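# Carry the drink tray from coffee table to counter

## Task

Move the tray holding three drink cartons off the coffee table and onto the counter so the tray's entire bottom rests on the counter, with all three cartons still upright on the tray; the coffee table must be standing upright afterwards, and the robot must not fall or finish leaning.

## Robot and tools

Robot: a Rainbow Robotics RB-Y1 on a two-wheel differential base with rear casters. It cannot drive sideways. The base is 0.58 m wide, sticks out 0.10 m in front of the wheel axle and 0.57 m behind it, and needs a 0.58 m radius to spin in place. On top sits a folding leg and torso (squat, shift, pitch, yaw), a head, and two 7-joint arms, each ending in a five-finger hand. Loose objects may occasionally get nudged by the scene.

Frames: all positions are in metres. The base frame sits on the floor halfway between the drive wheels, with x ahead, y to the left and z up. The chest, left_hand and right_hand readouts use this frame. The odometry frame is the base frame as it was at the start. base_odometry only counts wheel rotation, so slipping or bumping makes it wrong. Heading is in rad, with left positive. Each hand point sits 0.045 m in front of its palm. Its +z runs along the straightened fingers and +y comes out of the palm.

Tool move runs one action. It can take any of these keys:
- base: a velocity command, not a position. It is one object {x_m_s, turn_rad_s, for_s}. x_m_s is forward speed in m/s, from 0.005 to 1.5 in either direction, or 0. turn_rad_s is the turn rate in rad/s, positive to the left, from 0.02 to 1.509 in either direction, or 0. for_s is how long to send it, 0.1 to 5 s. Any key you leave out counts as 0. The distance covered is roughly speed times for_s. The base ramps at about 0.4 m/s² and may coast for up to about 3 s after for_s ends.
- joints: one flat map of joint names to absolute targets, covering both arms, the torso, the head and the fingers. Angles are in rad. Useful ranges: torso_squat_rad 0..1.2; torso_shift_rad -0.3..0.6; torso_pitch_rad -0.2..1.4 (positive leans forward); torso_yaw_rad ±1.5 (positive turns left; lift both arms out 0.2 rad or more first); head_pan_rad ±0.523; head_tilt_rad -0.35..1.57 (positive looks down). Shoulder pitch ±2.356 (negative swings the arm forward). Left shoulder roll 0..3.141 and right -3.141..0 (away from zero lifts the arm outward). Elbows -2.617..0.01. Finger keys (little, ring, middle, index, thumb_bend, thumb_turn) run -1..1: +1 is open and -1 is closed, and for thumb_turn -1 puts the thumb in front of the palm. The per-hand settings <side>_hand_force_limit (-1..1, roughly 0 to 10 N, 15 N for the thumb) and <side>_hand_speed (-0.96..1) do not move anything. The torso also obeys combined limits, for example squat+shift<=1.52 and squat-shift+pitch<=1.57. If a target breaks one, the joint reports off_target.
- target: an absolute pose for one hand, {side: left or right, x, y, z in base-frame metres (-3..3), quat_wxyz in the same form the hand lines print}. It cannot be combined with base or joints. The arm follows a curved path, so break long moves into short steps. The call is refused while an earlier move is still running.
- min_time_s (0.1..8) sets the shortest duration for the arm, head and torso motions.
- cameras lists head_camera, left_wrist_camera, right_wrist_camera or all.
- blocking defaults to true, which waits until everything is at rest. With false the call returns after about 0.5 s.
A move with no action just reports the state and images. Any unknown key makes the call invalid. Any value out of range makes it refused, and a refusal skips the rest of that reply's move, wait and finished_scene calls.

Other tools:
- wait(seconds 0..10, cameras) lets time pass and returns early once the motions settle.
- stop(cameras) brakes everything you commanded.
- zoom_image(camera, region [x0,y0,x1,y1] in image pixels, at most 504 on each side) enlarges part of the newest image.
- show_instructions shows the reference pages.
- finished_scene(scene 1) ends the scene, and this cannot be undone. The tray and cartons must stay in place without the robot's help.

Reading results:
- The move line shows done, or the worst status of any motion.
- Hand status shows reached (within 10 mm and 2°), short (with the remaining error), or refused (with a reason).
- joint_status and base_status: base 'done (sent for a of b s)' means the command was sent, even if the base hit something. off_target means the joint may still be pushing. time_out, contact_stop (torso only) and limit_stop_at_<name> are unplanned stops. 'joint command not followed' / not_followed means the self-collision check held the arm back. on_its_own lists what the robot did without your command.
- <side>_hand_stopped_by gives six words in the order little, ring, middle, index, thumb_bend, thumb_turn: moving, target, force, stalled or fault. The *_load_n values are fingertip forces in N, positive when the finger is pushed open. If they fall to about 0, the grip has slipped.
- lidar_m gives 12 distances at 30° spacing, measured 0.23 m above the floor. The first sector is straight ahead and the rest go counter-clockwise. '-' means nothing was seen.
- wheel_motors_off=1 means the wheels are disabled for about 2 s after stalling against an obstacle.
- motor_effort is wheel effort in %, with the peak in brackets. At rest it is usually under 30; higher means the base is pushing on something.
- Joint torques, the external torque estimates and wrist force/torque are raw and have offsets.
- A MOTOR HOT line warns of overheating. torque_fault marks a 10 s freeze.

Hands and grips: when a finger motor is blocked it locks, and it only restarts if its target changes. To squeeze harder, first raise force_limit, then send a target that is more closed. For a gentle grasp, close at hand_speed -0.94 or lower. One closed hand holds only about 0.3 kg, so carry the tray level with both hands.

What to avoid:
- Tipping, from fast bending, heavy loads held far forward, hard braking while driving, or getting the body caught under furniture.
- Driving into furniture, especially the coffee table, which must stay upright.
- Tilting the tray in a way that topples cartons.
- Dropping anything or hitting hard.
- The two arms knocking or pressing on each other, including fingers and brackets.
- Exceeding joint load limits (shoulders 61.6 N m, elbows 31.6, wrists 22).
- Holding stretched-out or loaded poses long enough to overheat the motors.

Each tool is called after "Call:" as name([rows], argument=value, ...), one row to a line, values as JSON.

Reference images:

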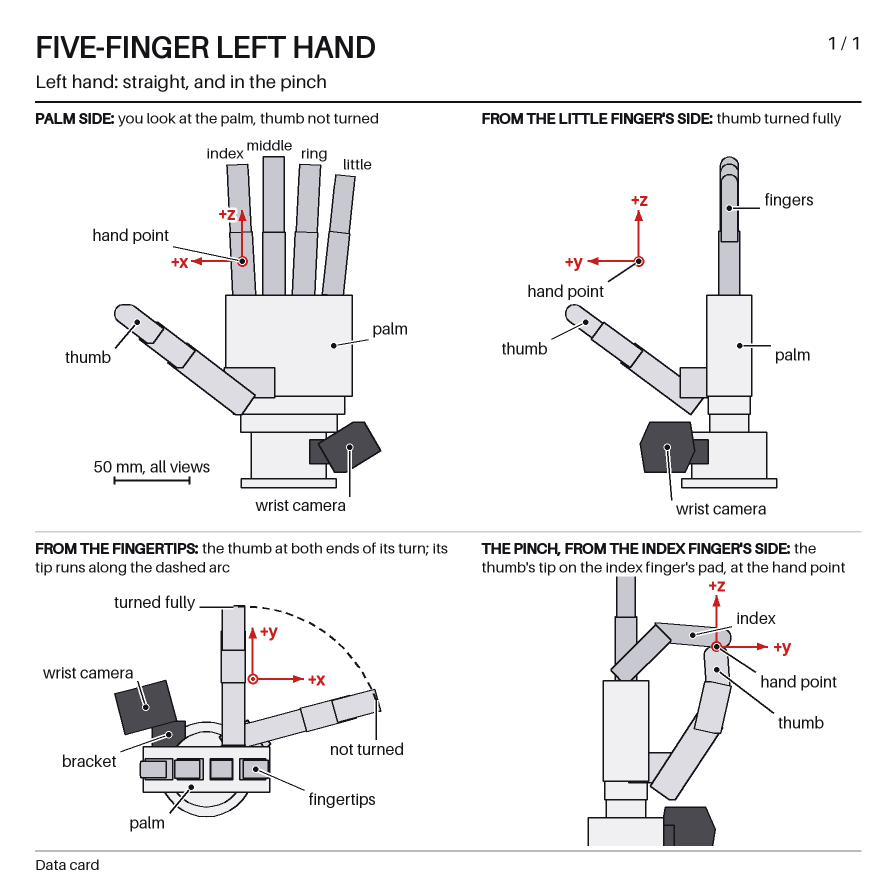

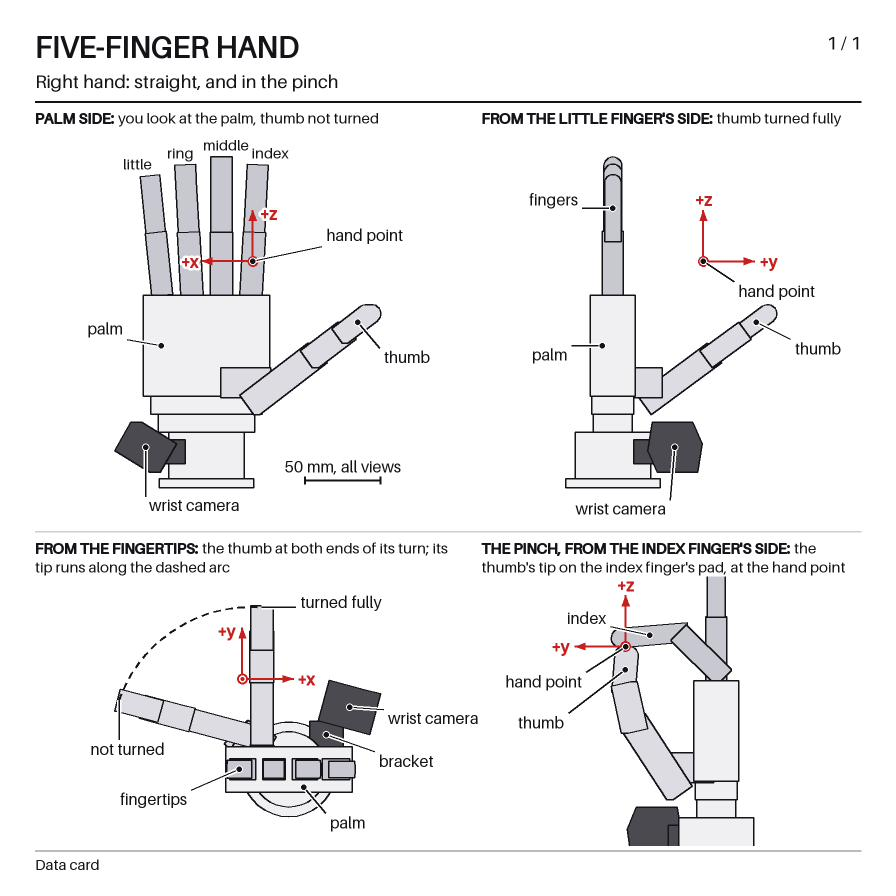

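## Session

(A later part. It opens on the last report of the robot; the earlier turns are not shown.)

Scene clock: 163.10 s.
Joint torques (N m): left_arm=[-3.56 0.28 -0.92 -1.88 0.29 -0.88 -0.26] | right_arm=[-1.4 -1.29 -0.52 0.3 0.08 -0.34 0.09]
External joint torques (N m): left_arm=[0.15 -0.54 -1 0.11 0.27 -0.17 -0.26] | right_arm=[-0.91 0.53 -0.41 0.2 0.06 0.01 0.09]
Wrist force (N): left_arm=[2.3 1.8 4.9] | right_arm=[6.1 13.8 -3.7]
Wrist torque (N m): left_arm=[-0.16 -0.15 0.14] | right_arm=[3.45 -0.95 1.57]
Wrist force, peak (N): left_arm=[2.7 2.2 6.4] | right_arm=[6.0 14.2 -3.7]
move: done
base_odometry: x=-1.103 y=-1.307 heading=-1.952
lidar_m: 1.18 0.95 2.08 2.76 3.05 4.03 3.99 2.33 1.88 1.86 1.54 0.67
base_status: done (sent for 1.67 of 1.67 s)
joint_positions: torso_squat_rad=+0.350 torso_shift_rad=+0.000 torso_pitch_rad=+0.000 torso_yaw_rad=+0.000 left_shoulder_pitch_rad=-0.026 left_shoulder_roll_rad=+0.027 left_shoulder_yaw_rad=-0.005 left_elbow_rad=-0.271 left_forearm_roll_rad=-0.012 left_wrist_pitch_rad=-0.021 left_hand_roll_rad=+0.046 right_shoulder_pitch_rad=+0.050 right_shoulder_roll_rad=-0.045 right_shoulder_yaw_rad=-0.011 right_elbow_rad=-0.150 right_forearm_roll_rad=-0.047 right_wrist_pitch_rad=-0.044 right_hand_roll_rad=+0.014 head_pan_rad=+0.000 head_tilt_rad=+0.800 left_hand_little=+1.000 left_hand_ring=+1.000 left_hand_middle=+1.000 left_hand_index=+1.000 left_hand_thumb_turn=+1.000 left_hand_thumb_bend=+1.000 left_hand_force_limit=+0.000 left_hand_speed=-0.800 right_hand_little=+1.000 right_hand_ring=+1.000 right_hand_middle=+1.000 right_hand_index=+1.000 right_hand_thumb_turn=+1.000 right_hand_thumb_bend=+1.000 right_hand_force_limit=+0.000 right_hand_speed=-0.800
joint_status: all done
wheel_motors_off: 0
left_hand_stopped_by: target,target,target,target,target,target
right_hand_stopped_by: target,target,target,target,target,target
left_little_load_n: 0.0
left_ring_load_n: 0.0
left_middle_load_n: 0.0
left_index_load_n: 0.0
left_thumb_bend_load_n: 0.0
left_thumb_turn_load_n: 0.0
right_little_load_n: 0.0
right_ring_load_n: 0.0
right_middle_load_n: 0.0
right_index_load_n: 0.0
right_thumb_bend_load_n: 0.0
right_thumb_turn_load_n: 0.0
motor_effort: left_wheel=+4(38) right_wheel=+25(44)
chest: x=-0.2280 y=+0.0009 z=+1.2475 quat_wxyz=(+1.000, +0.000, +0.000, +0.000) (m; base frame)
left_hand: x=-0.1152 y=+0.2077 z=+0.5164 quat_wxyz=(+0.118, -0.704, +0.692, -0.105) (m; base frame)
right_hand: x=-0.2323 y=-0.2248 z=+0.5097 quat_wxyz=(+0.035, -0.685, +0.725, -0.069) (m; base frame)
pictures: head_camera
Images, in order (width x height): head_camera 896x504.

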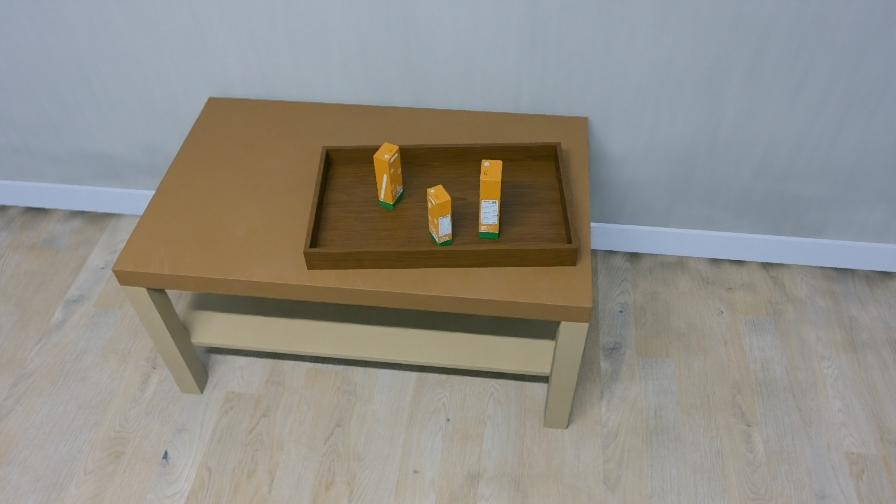

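Call:
move(joints={"torso_squat_rad": 0.6, "torso_pitch_rad": 0.5, "head_tilt_rad": 0.4, "left_shoulder_roll_rad": 0.5, "right_shoulder_roll_rad": -0.5, "left_elbow_rad": -1.2, "right_elbow_rad": -1.2}, min_time_s=3)

Call:
move(target={"side": "left", "x": 0.40, "y": 0.38, "z": 0.75, "quat_wxyz": [0, 0.966, 0, 0.259]}, min_time_s=3)

Call:
move(target={"side": "right", "x": 0.40, "y": -0.38, "z": 0.75, "quat_wxyz": [0.259, 0, 0.966, 0]}, min_time_s=3, cameras=["all"])

Scene clock: 194.37 s.
Joint torques (N m): left_arm=[1.44 10.82 3.4 -5.45 0.32 -1.53 -0.16] | right_arm=[2.56 -10.23 -4.29 -5.28 0.25 -1.2 0.16]
External joint torques (N m): left_arm=[0.29 1.15 -1.29 -0.28 0.22 -0.29 -0.15] | right_arm=[-0.93 0.23 0.67 -0.75 0.2 0.01 0.15]
Wrist force (N): left_arm=[4.0 3.6 3.5] | right_arm=[4.3 15.8 -5.5]
Wrist torque (N m): left_arm=[0.02 -0.30 0.18] | right_arm=[3.64 -0.81 1.50]
Wrist force, peak (N): left_arm=[2.9 3.5 5.5] | right_arm=[4.4 15.9 -5.1]
move: done
base_odometry: x=-1.103 y=-1.307 heading=-1.952
lidar_m: 1.15 0.95 2.09 2.75 3.03 4.02 3.99 2.32 1.88 1.85 1.54 0.67
base_status: not commanded
joint_positions: torso_squat_rad=+0.600 torso_shift_rad=+0.000 torso_pitch_rad=+0.500 torso_yaw_rad=+0.000 left_shoulder_pitch_rad=-0.026 left_shoulder_roll_rad=+0.500 left_shoulder_yaw_rad=-0.005 left_elbow_rad=-1.200 left_forearm_roll_rad=-0.012 left_wrist_pitch_rad=-0.021 left_hand_roll_rad=+0.046 right_shoulder_pitch_rad=+0.050 right_shoulder_roll_rad=-0.500 right_shoulder_yaw_rad=-0.011 right_elbow_rad=-1.200 right_forearm_roll_rad=-0.047 right_wrist_pitch_rad=-0.044 right_hand_roll_rad=+0.014 head_pan_rad=+0.000 head_tilt_rad=+0.400 left_hand_little=+1.000 left_hand_ring=+1.000 left_hand_middle=+1.000 left_hand_index=+1.000 left_hand_thumb_turn=+1.000 left_hand_thumb_bend=+1.000 left_hand_force_limit=+0.000 left_hand_speed=-0.800 right_hand_little=+1.000 right_hand_ring=+1.000 right_hand_middle=+1.000 right_hand_index=+1.000 right_hand_thumb_turn=+1.000 right_hand_thumb_bend=+1.000 right_hand_force_limit=+0.000 right_hand_speed=-0.800
joint_status: all done
wheel_motors_off: 0
left_hand_stopped_by: target,target,target,target,target,target
right_hand_stopped_by: target,target,target,target,target,target
left_little_load_n: 0.0
left_ring_load_n: 0.0
left_middle_load_n: 0.0
left_index_load_n: 0.0
left_thumb_bend_load_n: 0.0
left_thumb_turn_load_n: 0.0
right_little_load_n: 0.0
right_ring_load_n: 0.0
right_middle_load_n: 0.0
right_index_load_n: 0.0
right_thumb_bend_load_n: 0.0
right_thumb_turn_load_n: 0.0
motor_effort: left_wheel=+3(6) right_wheel=+26(27)
chest: x=-0.0797 y=+0.0007 z=+1.1298 quat_wxyz=(+0.969, +0.000, +0.247, +0.000) (m; base frame)
left_hand: x=+0.1757 y=+0.4473 z=+0.5283 quat_wxyz=(+0.359, -0.517, +0.763, -0.145) (m; base frame)
right_hand: x=+0.1295 y=-0.4648 z=+0.5239 quat_wxyz=(+0.122, -0.765, +0.527, -0.349) (m; base frame)
pictures: none

Scene clock: 197.70 s.
Joint torques (N m): left_arm=[-10.11 14.42 4.48 -8.52 0.55 -1.31 0.18] | right_arm=[2.04 -10.3 -4.79 -5.28 -0.02 -1.34 0.22]
External joint torques (N m): left_arm=[-1.86 1.2 -0.53 0.19 0.18 -0.23 0.17] | right_arm=[-1.44 0.16 0.18 -0.74 -0.07 -0.12 0.21]
Wrist force (N): left_arm=[-1.1 -0.6 5.0] | right_arm=[4.3 15.8 -5.4]
Wrist torque (N m): left_arm=[-0.39 0.10 0.06] | right_arm=[3.65 -0.81 1.50]
Wrist force, peak (N): left_arm=[3.5 4.9 4.1] | right_arm=[4.2 16.0 -5.5]
move: done
base_odometry: x=-1.103 y=-1.307 heading=-1.952
lidar_m: 1.17 0.95 2.09 2.76 3.05 4.04 3.99 2.33 1.87 1.85 1.53 0.67
base_status: not commanded
joint_positions: torso_squat_rad=+0.600 torso_shift_rad=+0.000 torso_pitch_rad=+0.500 torso_yaw_rad=+0.000 left_shoulder_pitch_rad=-0.453 left_shoulder_roll_rad=+0.525 left_shoulder_yaw_rad=+0.481 left_elbow_rad=-1.580 left_forearm_roll_rad=+0.608 left_wrist_pitch_rad=+1.225 left_hand_roll_rad=+1.284 right_shoulder_pitch_rad=+0.050 right_shoulder_roll_rad=-0.500 right_shoulder_yaw_rad=-0.011 right_elbow_rad=-1.200 right_forearm_roll_rad=-0.047 right_wrist_pitch_rad=-0.044 right_hand_roll_rad=+0.014 head_pan_rad=+0.000 head_tilt_rad=+0.400 left_hand_little=+1.000 left_hand_ring=+1.000 left_hand_middle=+1.000 left_hand_index=+1.000 left_hand_thumb_turn=+1.000 left_hand_thumb_bend=+1.000 left_hand_force_limit=+0.000 left_hand_speed=-0.800 right_hand_little=+1.000 right_hand_ring=+1.000 right_hand_middle=+1.000 right_hand_index=+1.000 right_hand_thumb_turn=+1.000 right_hand_thumb_bend=+1.000 right_hand_force_limit=+0.000 right_hand_speed=-0.800
joint_status: all done
wheel_motors_off: 0
left_hand_stopped_by: target,target,target,target,target,target
right_hand_stopped_by: target,target,target,target,target,target
left_little_load_n: 0.0
left_ring_load_n: 0.0
left_middle_load_n: 0.0
left_index_load_n: 0.0
left_thumb_bend_load_n: 0.0
left_thumb_turn_load_n: -0.5
right_little_load_n: 0.0
right_ring_load_n: 0.0
right_middle_load_n: 0.0
right_index_load_n: 0.0
right_thumb_bend_load_n: 0.0
right_thumb_turn_load_n: 0.0
motor_effort: left_wheel=+4(5) right_wheel=+26(27)
chest: x=-0.0797 y=+0.0007 z=+1.1298 quat_wxyz=(+0.969, +0.000, +0.247, +0.000) (m; base frame)
left_hand: x=+0.3998 y=+0.3802 z=+0.7499 quat_wxyz=(+0.000, -0.966, +0.000, -0.260) (m; base frame)
left_hand_status: reached (checked arc, planned for 3.0 s): 0 mm and 0.1 deg off.
right_hand: x=+0.1295 y=-0.4648 z=+0.5239 quat_wxyz=(+0.122, -0.765, +0.527, -0.349) (m; base frame)
pictures: none

Scene clock: 201.03 s.
Joint torques (N m): left_arm=[-10.72 14.44 4.97 -8.55 0.75 -1.1 0.01] | right_arm=[-9.73 -13.39 -5.87 -9.44 -0.44 -0.82 -0.22]
External joint torques (N m): left_arm=[-2.48 1.22 -0.04 0.16 0.38 -0.02 0] | right_arm=[-1.69 0.85 -0.72 -0.75 -0.34 0.24 -0.21]
Wrist force (N): left_arm=[-1.4 -0.7 5.1] | right_arm=[9.3 12.4 -4.7]
Wrist torque (N m): left_arm=[-0.46 0.17 0.10] | right_arm=[3.41 -1.16 1.62]
Wrist force, peak (N): left_arm=[-1.0 1.2 6.3] | right_arm=[6.3 16.4 -5.3]
move: done
base_odometry: x=-1.103 y=-1.307 heading=-1.952
lidar_m: 1.17 0.95 2.08 2.76 3.04 4.03 3.99 2.32 1.87 1.85 1.54 0.67
base_status: not commanded
joint_positions: torso_squat_rad=+0.600 torso_shift_rad=+0.000 torso_pitch_rad=+0.500 torso_yaw_rad=+0.000 left_shoulder_pitch_rad=-0.453 left_shoulder_roll_rad=+0.525 left_shoulder_yaw_rad=+0.481 left_elbow_rad=-1.580 left_forearm_roll_rad=+0.608 left_wrist_pitch_rad=+1.225 left_hand_roll_rad=+1.284 right_shoulder_pitch_rad=-0.449 right_shoulder_roll_rad=-0.537 right_shoulder_yaw_rad=-0.471 right_elbow_rad=-1.573 right_forearm_roll_rad=-0.620 right_wrist_pitch_rad=+1.215 right_hand_roll_rad=-1.290 head_pan_rad=+0.000 head_tilt_rad=+0.400 left_hand_little=+1.000 left_hand_ring=+1.000 left_hand_middle=+1.000 left_hand_index=+1.000 left_hand_thumb_turn=+1.000 left_hand_thumb_bend=+1.000 left_hand_force_limit=+0.000 left_hand_speed=-0.800 right_hand_little=+1.000 right_hand_ring=+1.000 right_hand_middle=+1.000 right_hand_index=+1.000 right_hand_thumb_turn=+1.000 right_hand_thumb_bend=+1.000 right_hand_force_limit=+0.000 right_hand_speed=-0.800
joint_status: all done
wheel_motors_off: 0
left_hand_stopped_by: target,target,target,target,target,target
right_hand_stopped_by: target,target,target,target,target,target
left_little_load_n: 0.0
left_ring_load_n: 0.0
left_middle_load_n: 0.0
left_index_load_n: -0.5
left_thumb_bend_load_n: 0.0
left_thumb_turn_load_n: 0.0
right_little_load_n: 0.0
right_ring_load_n: -0.5
right_middle_load_n: 0.0
right_index_load_n: 0.0
right_thumb_bend_load_n: 0.0
right_thumb_turn_load_n: 0.0
motor_effort: left_wheel=+5(5) right_wheel=+26(26)
chest: x=-0.0797 y=+0.0007 z=+1.1298 quat_wxyz=(+0.969, +0.000, +0.247, +0.000) (m; base frame)
left_hand: x=+0.3998 y=+0.3802 z=+0.7499 quat_wxyz=(+0.000, -0.966, +0.000, -0.260) (m; base frame)
right_hand: x=+0.3998 y=-0.3803 z=+0.7499 quat_wxyz=(+0.260, +0.000, +0.966, +0.000) (m; base frame)
right_hand_status: reached (checked arc, planned for 3.0 s): 0 mm and 0.1 deg off.
pictures: head_camera, left_wrist_camera, right_wrist_camera
Images, in order (width x height): head_camera 896x504, left_wrist_camera 504x504, right_wrist_camera 504x504.

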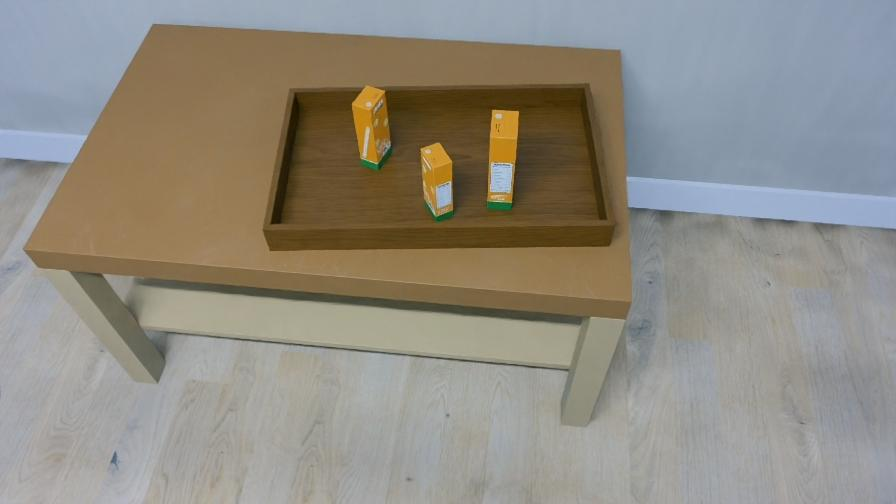

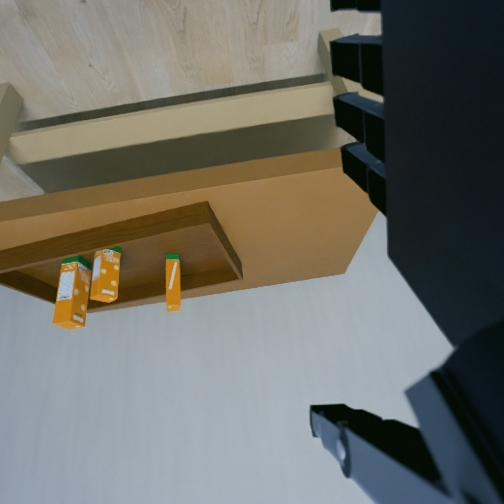

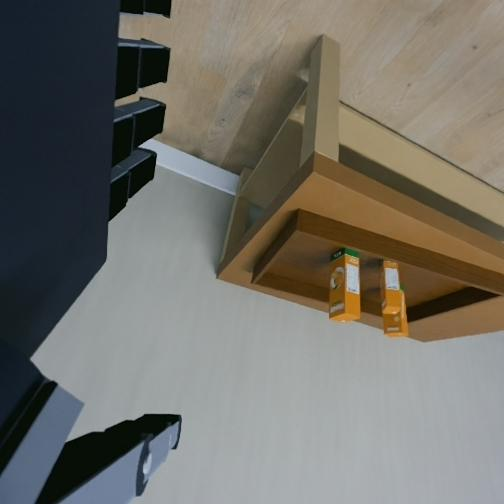

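Call:
move(base={"x_m_s": 0.2, "for_s": 2.2}, cameras=["head_camera", "right_wrist_camera"])

Scene clock: 207.17 s.
Joint torques (N m): left_arm=[-9.19 14.02 4.02 -8.18 0.8 -1.33 0] | right_arm=[-9.01 -13.08 -6.11 -9.01 -0.23 -0.78 -0.27]
External joint torques (N m): left_arm=[-0.94 0.8 -0.99 0.53 0.43 -0.24 -0.01] | right_arm=[-0.96 1.17 -0.96 -0.32 -0.13 0.28 -0.25]
Wrist force (N): left_arm=[-0.7 0.0 4.9] | right_arm=[9.3 12.5 -4.6]
Wrist torque (N m): left_arm=[-0.28 0.04 0.11] | right_arm=[3.42 -1.16 1.62]
Wrist force, peak (N): left_arm=[-1.5 0.3 6.1] | right_arm=[9.6 12.5 -4.7]
move: done
base_odometry: x=-1.267 y=-1.715 heading=-1.952
lidar_m: 0.80 0.87 0.66 2.70 2.97 4.47 4.42 2.41 1.95 1.92 0.28 0.30
base_status: done (sent for 2.2 of 2.2 s)
joint_positions: torso_squat_rad=+0.600 torso_shift_rad=+0.000 torso_pitch_rad=+0.500 torso_yaw_rad=+0.000 left_shoulder_pitch_rad=-0.453 left_shoulder_roll_rad=+0.525 left_shoulder_yaw_rad=+0.481 left_elbow_rad=-1.580 left_forearm_roll_rad=+0.608 left_wrist_pitch_rad=+1.225 left_hand_roll_rad=+1.284 right_shoulder_pitch_rad=-0.449 right_shoulder_roll_rad=-0.537 right_shoulder_yaw_rad=-0.471 right_elbow_rad=-1.573 right_forearm_roll_rad=-0.620 right_wrist_pitch_rad=+1.215 right_hand_roll_rad=-1.290 head_pan_rad=+0.000 head_tilt_rad=+0.400 left_hand_little=+1.000 left_hand_ring=+1.000 left_hand_middle=+1.000 left_hand_index=+1.000 left_hand_thumb_turn=+1.000 left_hand_thumb_bend=+1.000 left_hand_force_limit=+0.000 left_hand_speed=-0.800 right_hand_little=+1.000 right_hand_ring=+1.000 right_hand_middle=+1.000 right_hand_index=+1.000 right_hand_thumb_turn=+1.000 right_hand_thumb_bend=+1.000 right_hand_force_limit=+0.000 right_hand_speed=-0.800
joint_status: not commanded
wheel_motors_off: 0
left_hand_stopped_by: target,target,target,target,target,target
right_hand_stopped_by: target,target,target,target,target,target
left_little_load_n: 0.0
left_ring_load_n: 0.0
left_middle_load_n: 0.0
left_index_load_n: 0.0
left_thumb_bend_load_n: 0.0
left_thumb_turn_load_n: 0.0
right_little_load_n: 0.0
right_ring_load_n: 0.0
right_middle_load_n: 0.0
right_index_load_n: 0.0
right_thumb_bend_load_n: 0.0
right_thumb_turn_load_n: 0.0
motor_effort: left_wheel=+7(30) right_wheel=-7(51)
chest: x=-0.0797 y=+0.0007 z=+1.1298 quat_wxyz=(+0.969, +0.000, +0.247, +0.000) (m; base frame)
left_hand: x=+0.3999 y=+0.3802 z=+0.7500 quat_wxyz=(+0.000, -0.966, +0.000, -0.260) (m; base frame)
right_hand: x=+0.3999 y=-0.3803 z=+0.7500 quat_wxyz=(+0.260, +0.000, +0.966, +0.000) (m; base frame)
pictures: head_camera, right_wrist_camera
Images, in order (width x height): head_camera 896x504, right_wrist_camera 504x504.

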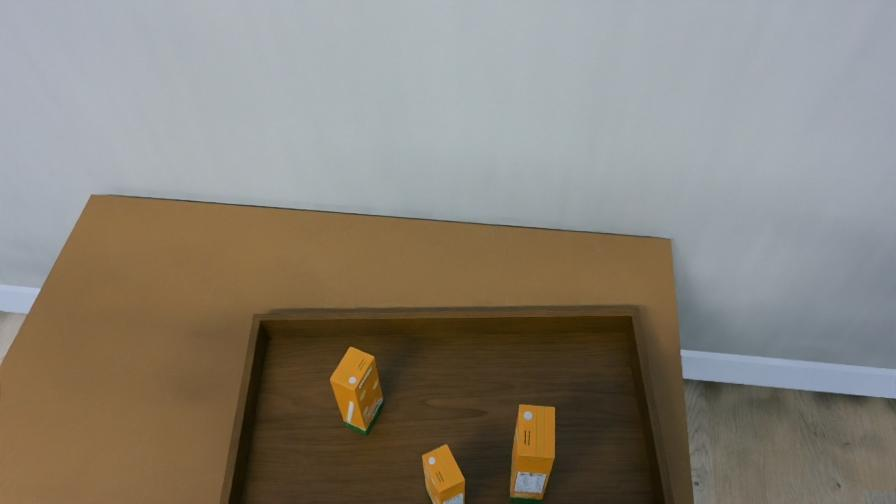

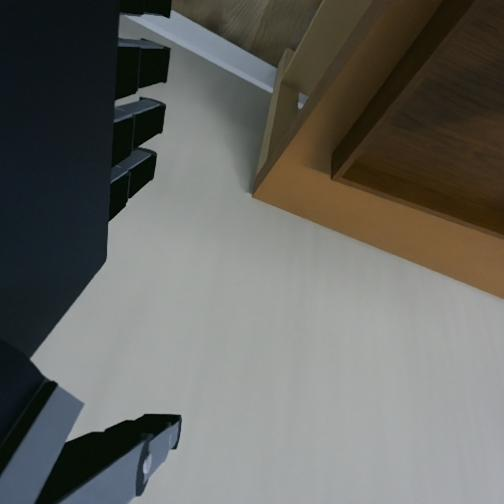

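Call:
move(joints={"head_tilt_rad": 0.75}, cameras=["head_camera"])

Scene clock: 210.80 s.
Joint torques (N m): left_arm=[-9.48 13.68 4.81 -8.37 0.65 -1.18 -0.04] | right_arm=[-8.06 -13.28 -5.7 -9.07 -0.19 -0.91 -0.17]
External joint torques (N m): left_arm=[-1.24 0.46 -0.2 0.34 0.28 -0.1 -0.05] | right_arm=[-0.02 0.97 -0.54 -0.39 -0.09 0.16 -0.16]
Wrist force (N): left_arm=[-0.6 1.6 4.3] | right_arm=[9.4 12.5 -4.6]
Wrist torque (N m): left_arm=[0.02 0.03 0.05] | right_arm=[3.42 -1.16 1.63]
Wrist force, peak (N): left_arm=[-0.8 -0.3 5.8] | right_arm=[9.4 12.6 -4.5]
move: done
base_odometry: x=-1.267 y=-1.715 heading=-1.952
lidar_m: 0.80 0.86 0.67 2.70 2.97 4.48 4.42 2.41 1.95 1.92 0.30 0.30
base_status: not commanded
joint_positions: torso_squat_rad=+0.600 torso_shift_rad=+0.000 torso_pitch_rad=+0.500 torso_yaw_rad=+0.000 left_shoulder_pitch_rad=-0.453 left_shoulder_roll_rad=+0.525 left_shoulder_yaw_rad=+0.481 left_elbow_rad=-1.580 left_forearm_roll_rad=+0.608 left_wrist_pitch_rad=+1.225 left_hand_roll_rad=+1.284 right_shoulder_pitch_rad=-0.449 right_shoulder_roll_rad=-0.537 right_shoulder_yaw_rad=-0.471 right_elbow_rad=-1.573 right_forearm_roll_rad=-0.620 right_wrist_pitch_rad=+1.215 right_hand_roll_rad=-1.290 head_pan_rad=+0.000 head_tilt_rad=+0.750 left_hand_little=+1.000 left_hand_ring=+1.000 left_hand_middle=+1.000 left_hand_index=+1.000 left_hand_thumb_turn=+1.000 left_hand_thumb_bend=+1.000 left_hand_force_limit=+0.000 left_hand_speed=-0.800 right_hand_little=+1.000 right_hand_ring=+1.000 right_hand_middle=+1.000 right_hand_index=+1.000 right_hand_thumb_turn=+1.000 right_hand_thumb_bend=+1.000 right_hand_force_limit=+0.000 right_hand_speed=-0.800
joint_status: all done
wheel_motors_off: 0
left_hand_stopped_by: target,target,target,target,target,target
right_hand_stopped_by: target,target,target,target,target,target
left_little_load_n: 0.5
left_ring_load_n: 0.0
left_middle_load_n: 0.0
left_index_load_n: 0.0
left_thumb_bend_load_n: 0.0
left_thumb_turn_load_n: 0.0
right_little_load_n: 0.0
right_ring_load_n: 0.0
right_middle_load_n: 0.0
right_index_load_n: 0.0
right_thumb_bend_load_n: 0.0
right_thumb_turn_load_n: 0.0
motor_effort: left_wheel=+5(7) right_wheel=-6(8)
chest: x=-0.0797 y=+0.0007 z=+1.1298 quat_wxyz=(+0.969, +0.000, +0.247, +0.000) (m; base frame)
left_hand: x=+0.3999 y=+0.3802 z=+0.7500 quat_wxyz=(+0.000, -0.966, +0.000, -0.260) (m; base frame)
right_hand: x=+0.3999 y=-0.3803 z=+0.7500 quat_wxyz=(+0.260, +0.000, +0.966, +0.000) (m; base frame)
pictures: head_camera
Images, in order (width x height): head_camera 896x504.

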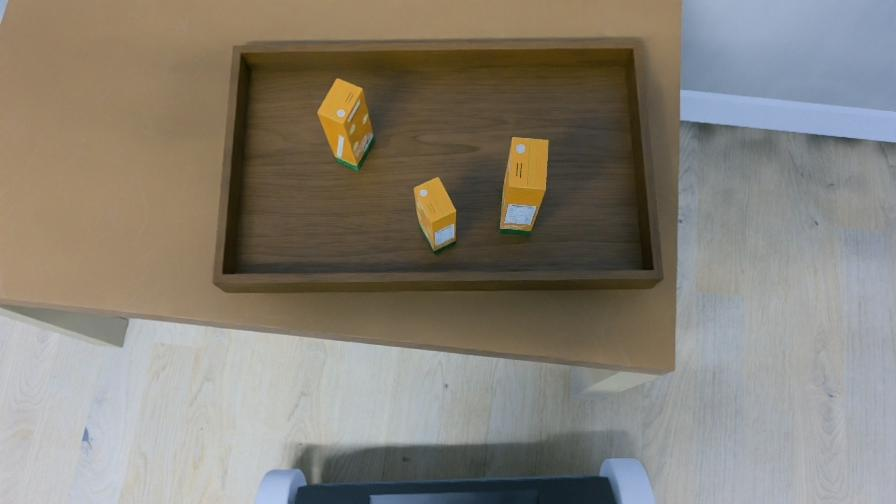

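Call:
move(joints={"torso_pitch_rad": 0.6, "head_tilt_rad": 0.6}, min_time_s=1.5)

Call:
move(target={"side": "left", "x": 0.46, "y": 0.2275, "z": 0.726, "quat_wxyz": [0, 0.9914, 0, 0.1305]}, min_time_s=2.5, cameras=["all"])

Scene clock: 305.03 s.
Joint torques (N m): left_arm=[-7.16 13.29 4.44 -8.03 0.6 -0.99 0.08] | right_arm=[-6.56 -13.21 -5.84 -8.51 -0.3 -0.57 -0.13]
External joint torques (N m): left_arm=[-0.91 0.48 -0.78 0.39 0.28 -0.08 0.07] | right_arm=[-0.63 0.6 -0.46 -0.14 -0.25 0.32 -0.12]
Wrist force (N): left_arm=[0.1 -0.1 4.9] | right_arm=[8.7 12.4 -4.4]
Wrist torque (N m): left_arm=[-0.31 -0.05 0.11] | right_arm=[3.38 -1.10 1.57]
Wrist force, peak (N): left_arm=[-1.5 0.0 5.8] | right_arm=[9.5 12.5 -4.5]
move: done
base_odometry: x=-1.267 y=-1.715 heading=-1.952
lidar_m: 0.79 0.88 0.66 2.70 2.96 4.46 4.43 2.40 1.94 1.92 0.29 0.29
base_status: not commanded
joint_positions: torso_squat_rad=+0.600 torso_shift_rad=+0.000 torso_pitch_rad=+0.600 torso_yaw_rad=+0.000 left_shoulder_pitch_rad=-0.453 left_shoulder_roll_rad=+0.525 left_shoulder_yaw_rad=+0.481 left_elbow_rad=-1.580 left_forearm_roll_rad=+0.608 left_wrist_pitch_rad=+1.225 left_hand_roll_rad=+1.284 right_shoulder_pitch_rad=-0.449 right_shoulder_roll_rad=-0.537 right_shoulder_yaw_rad=-0.471 right_elbow_rad=-1.573 right_forearm_roll_rad=-0.620 right_wrist_pitch_rad=+1.215 right_hand_roll_rad=-1.290 head_pan_rad=+0.000 head_tilt_rad=+0.600 left_hand_little=+1.000 left_hand_ring=+1.000 left_hand_middle=+1.000 left_hand_index=+1.000 left_hand_thumb_turn=+1.000 left_hand_thumb_bend=+1.000 left_hand_force_limit=+0.000 left_hand_speed=-0.800 right_hand_little=+1.000 right_hand_ring=+1.000 right_hand_middle=+1.000 right_hand_index=+1.000 right_hand_thumb_turn=+1.000 right_hand_thumb_bend=+1.000 right_hand_force_limit=+0.000 right_hand_speed=-0.800
joint_status: all done
wheel_motors_off: 0
left_hand_stopped_by: target,target,target,target,target,target
right_hand_stopped_by: target,target,target,target,target,target
left_little_load_n: 0.0
left_ring_load_n: 0.0
left_middle_load_n: 0.0
left_index_load_n: 0.0
left_thumb_bend_load_n: 0.0
left_thumb_turn_load_n: 0.0
right_little_load_n: 0.0
right_ring_load_n: 0.0
right_middle_load_n: 0.0
right_index_load_n: 0.0
right_thumb_bend_load_n: 0.0
right_thumb_turn_load_n: -0.5
motor_effort: left_wheel=+6(7) right_wheel=-6(8)
chest: x=-0.0533 y=+0.0007 z=+1.1137 quat_wxyz=(+0.955, +0.000, +0.295, +0.000) (m; base frame)
left_hand: x=+0.3860 y=+0.3801 z=+0.6879 quat_wxyz=(+0.000, -0.977, +0.000, -0.211) (m; base frame)
right_hand: x=+0.3860 y=-0.3804 z=+0.6880 quat_wxyz=(+0.211, +0.000, +0.977, +0.000) (m; base frame)
pictures: none

Scene clock: 307.87 s.
Joint torques (N m): left_arm=[-16.75 7.38 1.45 -7.26 0.23 -0.71 0.09] | right_arm=[-6.25 -12.55 -6.15 -8.57 -0.06 -0.79 -0.19]
External joint torques (N m): left_arm=[-2.7 -1.6 -2.19 1.38 0.2 -0.07 0.08] | right_arm=[-0.32 1.27 -0.77 -0.21 -0.01 0.1 -0.18]
Wrist force (N): left_arm=[0.7 -0.4 5.2] | right_arm=[8.7 12.5 -4.5]
Wrist torque (N m): left_arm=[-0.41 -0.06 0.18] | right_arm=[3.40 -1.12 1.58]
Wrist force, peak (N): left_arm=[-0.1 -0.5 6.1] | right_arm=[8.7 12.6 -4.4]
move: done
base_odometry: x=-1.267 y=-1.715 heading=-1.952
lidar_m: 0.79 0.88 0.66 2.70 2.97 4.47 4.43 2.42 1.93 1.92 0.29 0.30
base_status: not commanded
joint_positions: torso_squat_rad=+0.600 torso_shift_rad=+0.000 torso_pitch_rad=+0.600 torso_yaw_rad=+0.000 left_shoulder_pitch_rad=-0.863 left_shoulder_roll_rad=+0.456 left_shoulder_yaw_rad=+0.163 left_elbow_rad=-1.574 left_forearm_roll_rad=+0.331 left_wrist_pitch_rad=+1.598 left_hand_roll_rad=+1.681 right_shoulder_pitch_rad=-0.449 right_shoulder_roll_rad=-0.537 right_shoulder_yaw_rad=-0.471 right_elbow_rad=-1.573 right_forearm_roll_rad=-0.620 right_wrist_pitch_rad=+1.215 right_hand_roll_rad=-1.290 head_pan_rad=+0.000 head_tilt_rad=+0.600 left_hand_little=+1.000 left_hand_ring=+1.000 left_hand_middle=+1.000 left_hand_index=+1.000 left_hand_thumb_turn=+1.000 left_hand_thumb_bend=+1.000 left_hand_force_limit=+0.000 left_hand_speed=-0.800 right_hand_little=+1.000 right_hand_ring=+1.000 right_hand_middle=+1.000 right_hand_index=+1.000 right_hand_thumb_turn=+1.000 right_hand_thumb_bend=+1.000 right_hand_force_limit=+0.000 right_hand_speed=-0.800
joint_status: all done
wheel_motors_off: 0
left_hand_stopped_by: target,target,target,target,target,target
right_hand_stopped_by: target,target,target,target,target,target
left_little_load_n: 0.0
left_ring_load_n: 0.0
left_middle_load_n: 0.0
left_index_load_n: 0.0
left_thumb_bend_load_n: 0.0
left_thumb_turn_load_n: 0.0
right_little_load_n: 0.5
right_ring_load_n: 0.0
right_middle_load_n: 0.0
right_index_load_n: 0.0
right_thumb_bend_load_n: 0.0
right_thumb_turn_load_n: 0.0
motor_effort: left_wheel=+6(7) right_wheel=-7(8)
chest: x=-0.0533 y=+0.0007 z=+1.1137 quat_wxyz=(+0.955, +0.000, +0.295, +0.000) (m; base frame)
left_hand: x=+0.4596 y=+0.2278 z=+0.7263 quat_wxyz=(+0.000, -0.991, +0.000, -0.131) (m; base frame)
left_hand_status: reached (checked arc, planned for 2.5 s): 1 mm and 0.1 deg off.
right_hand: x=+0.3860 y=-0.3804 z=+0.6880 quat_wxyz=(+0.211, +0.000, +0.977, +0.000) (m; base frame)
pictures: head_camera, left_wrist_camera, right_wrist_camera
Images, in order (width x height): head_camera 896x504, left_wrist_camera 504x504, right_wrist_camera 504x504.

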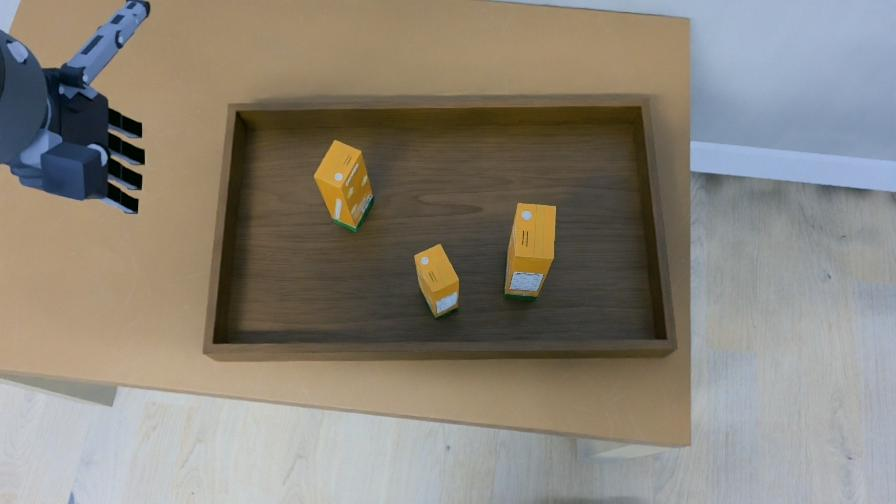

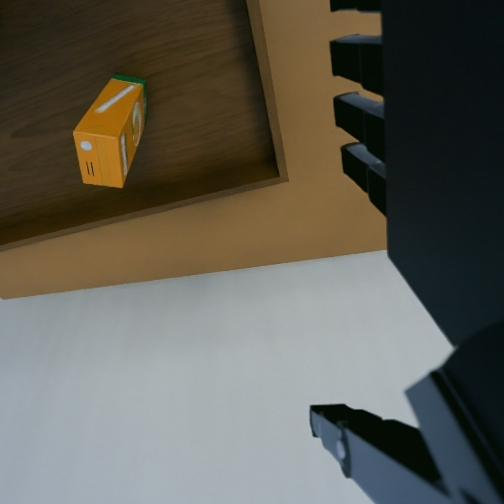

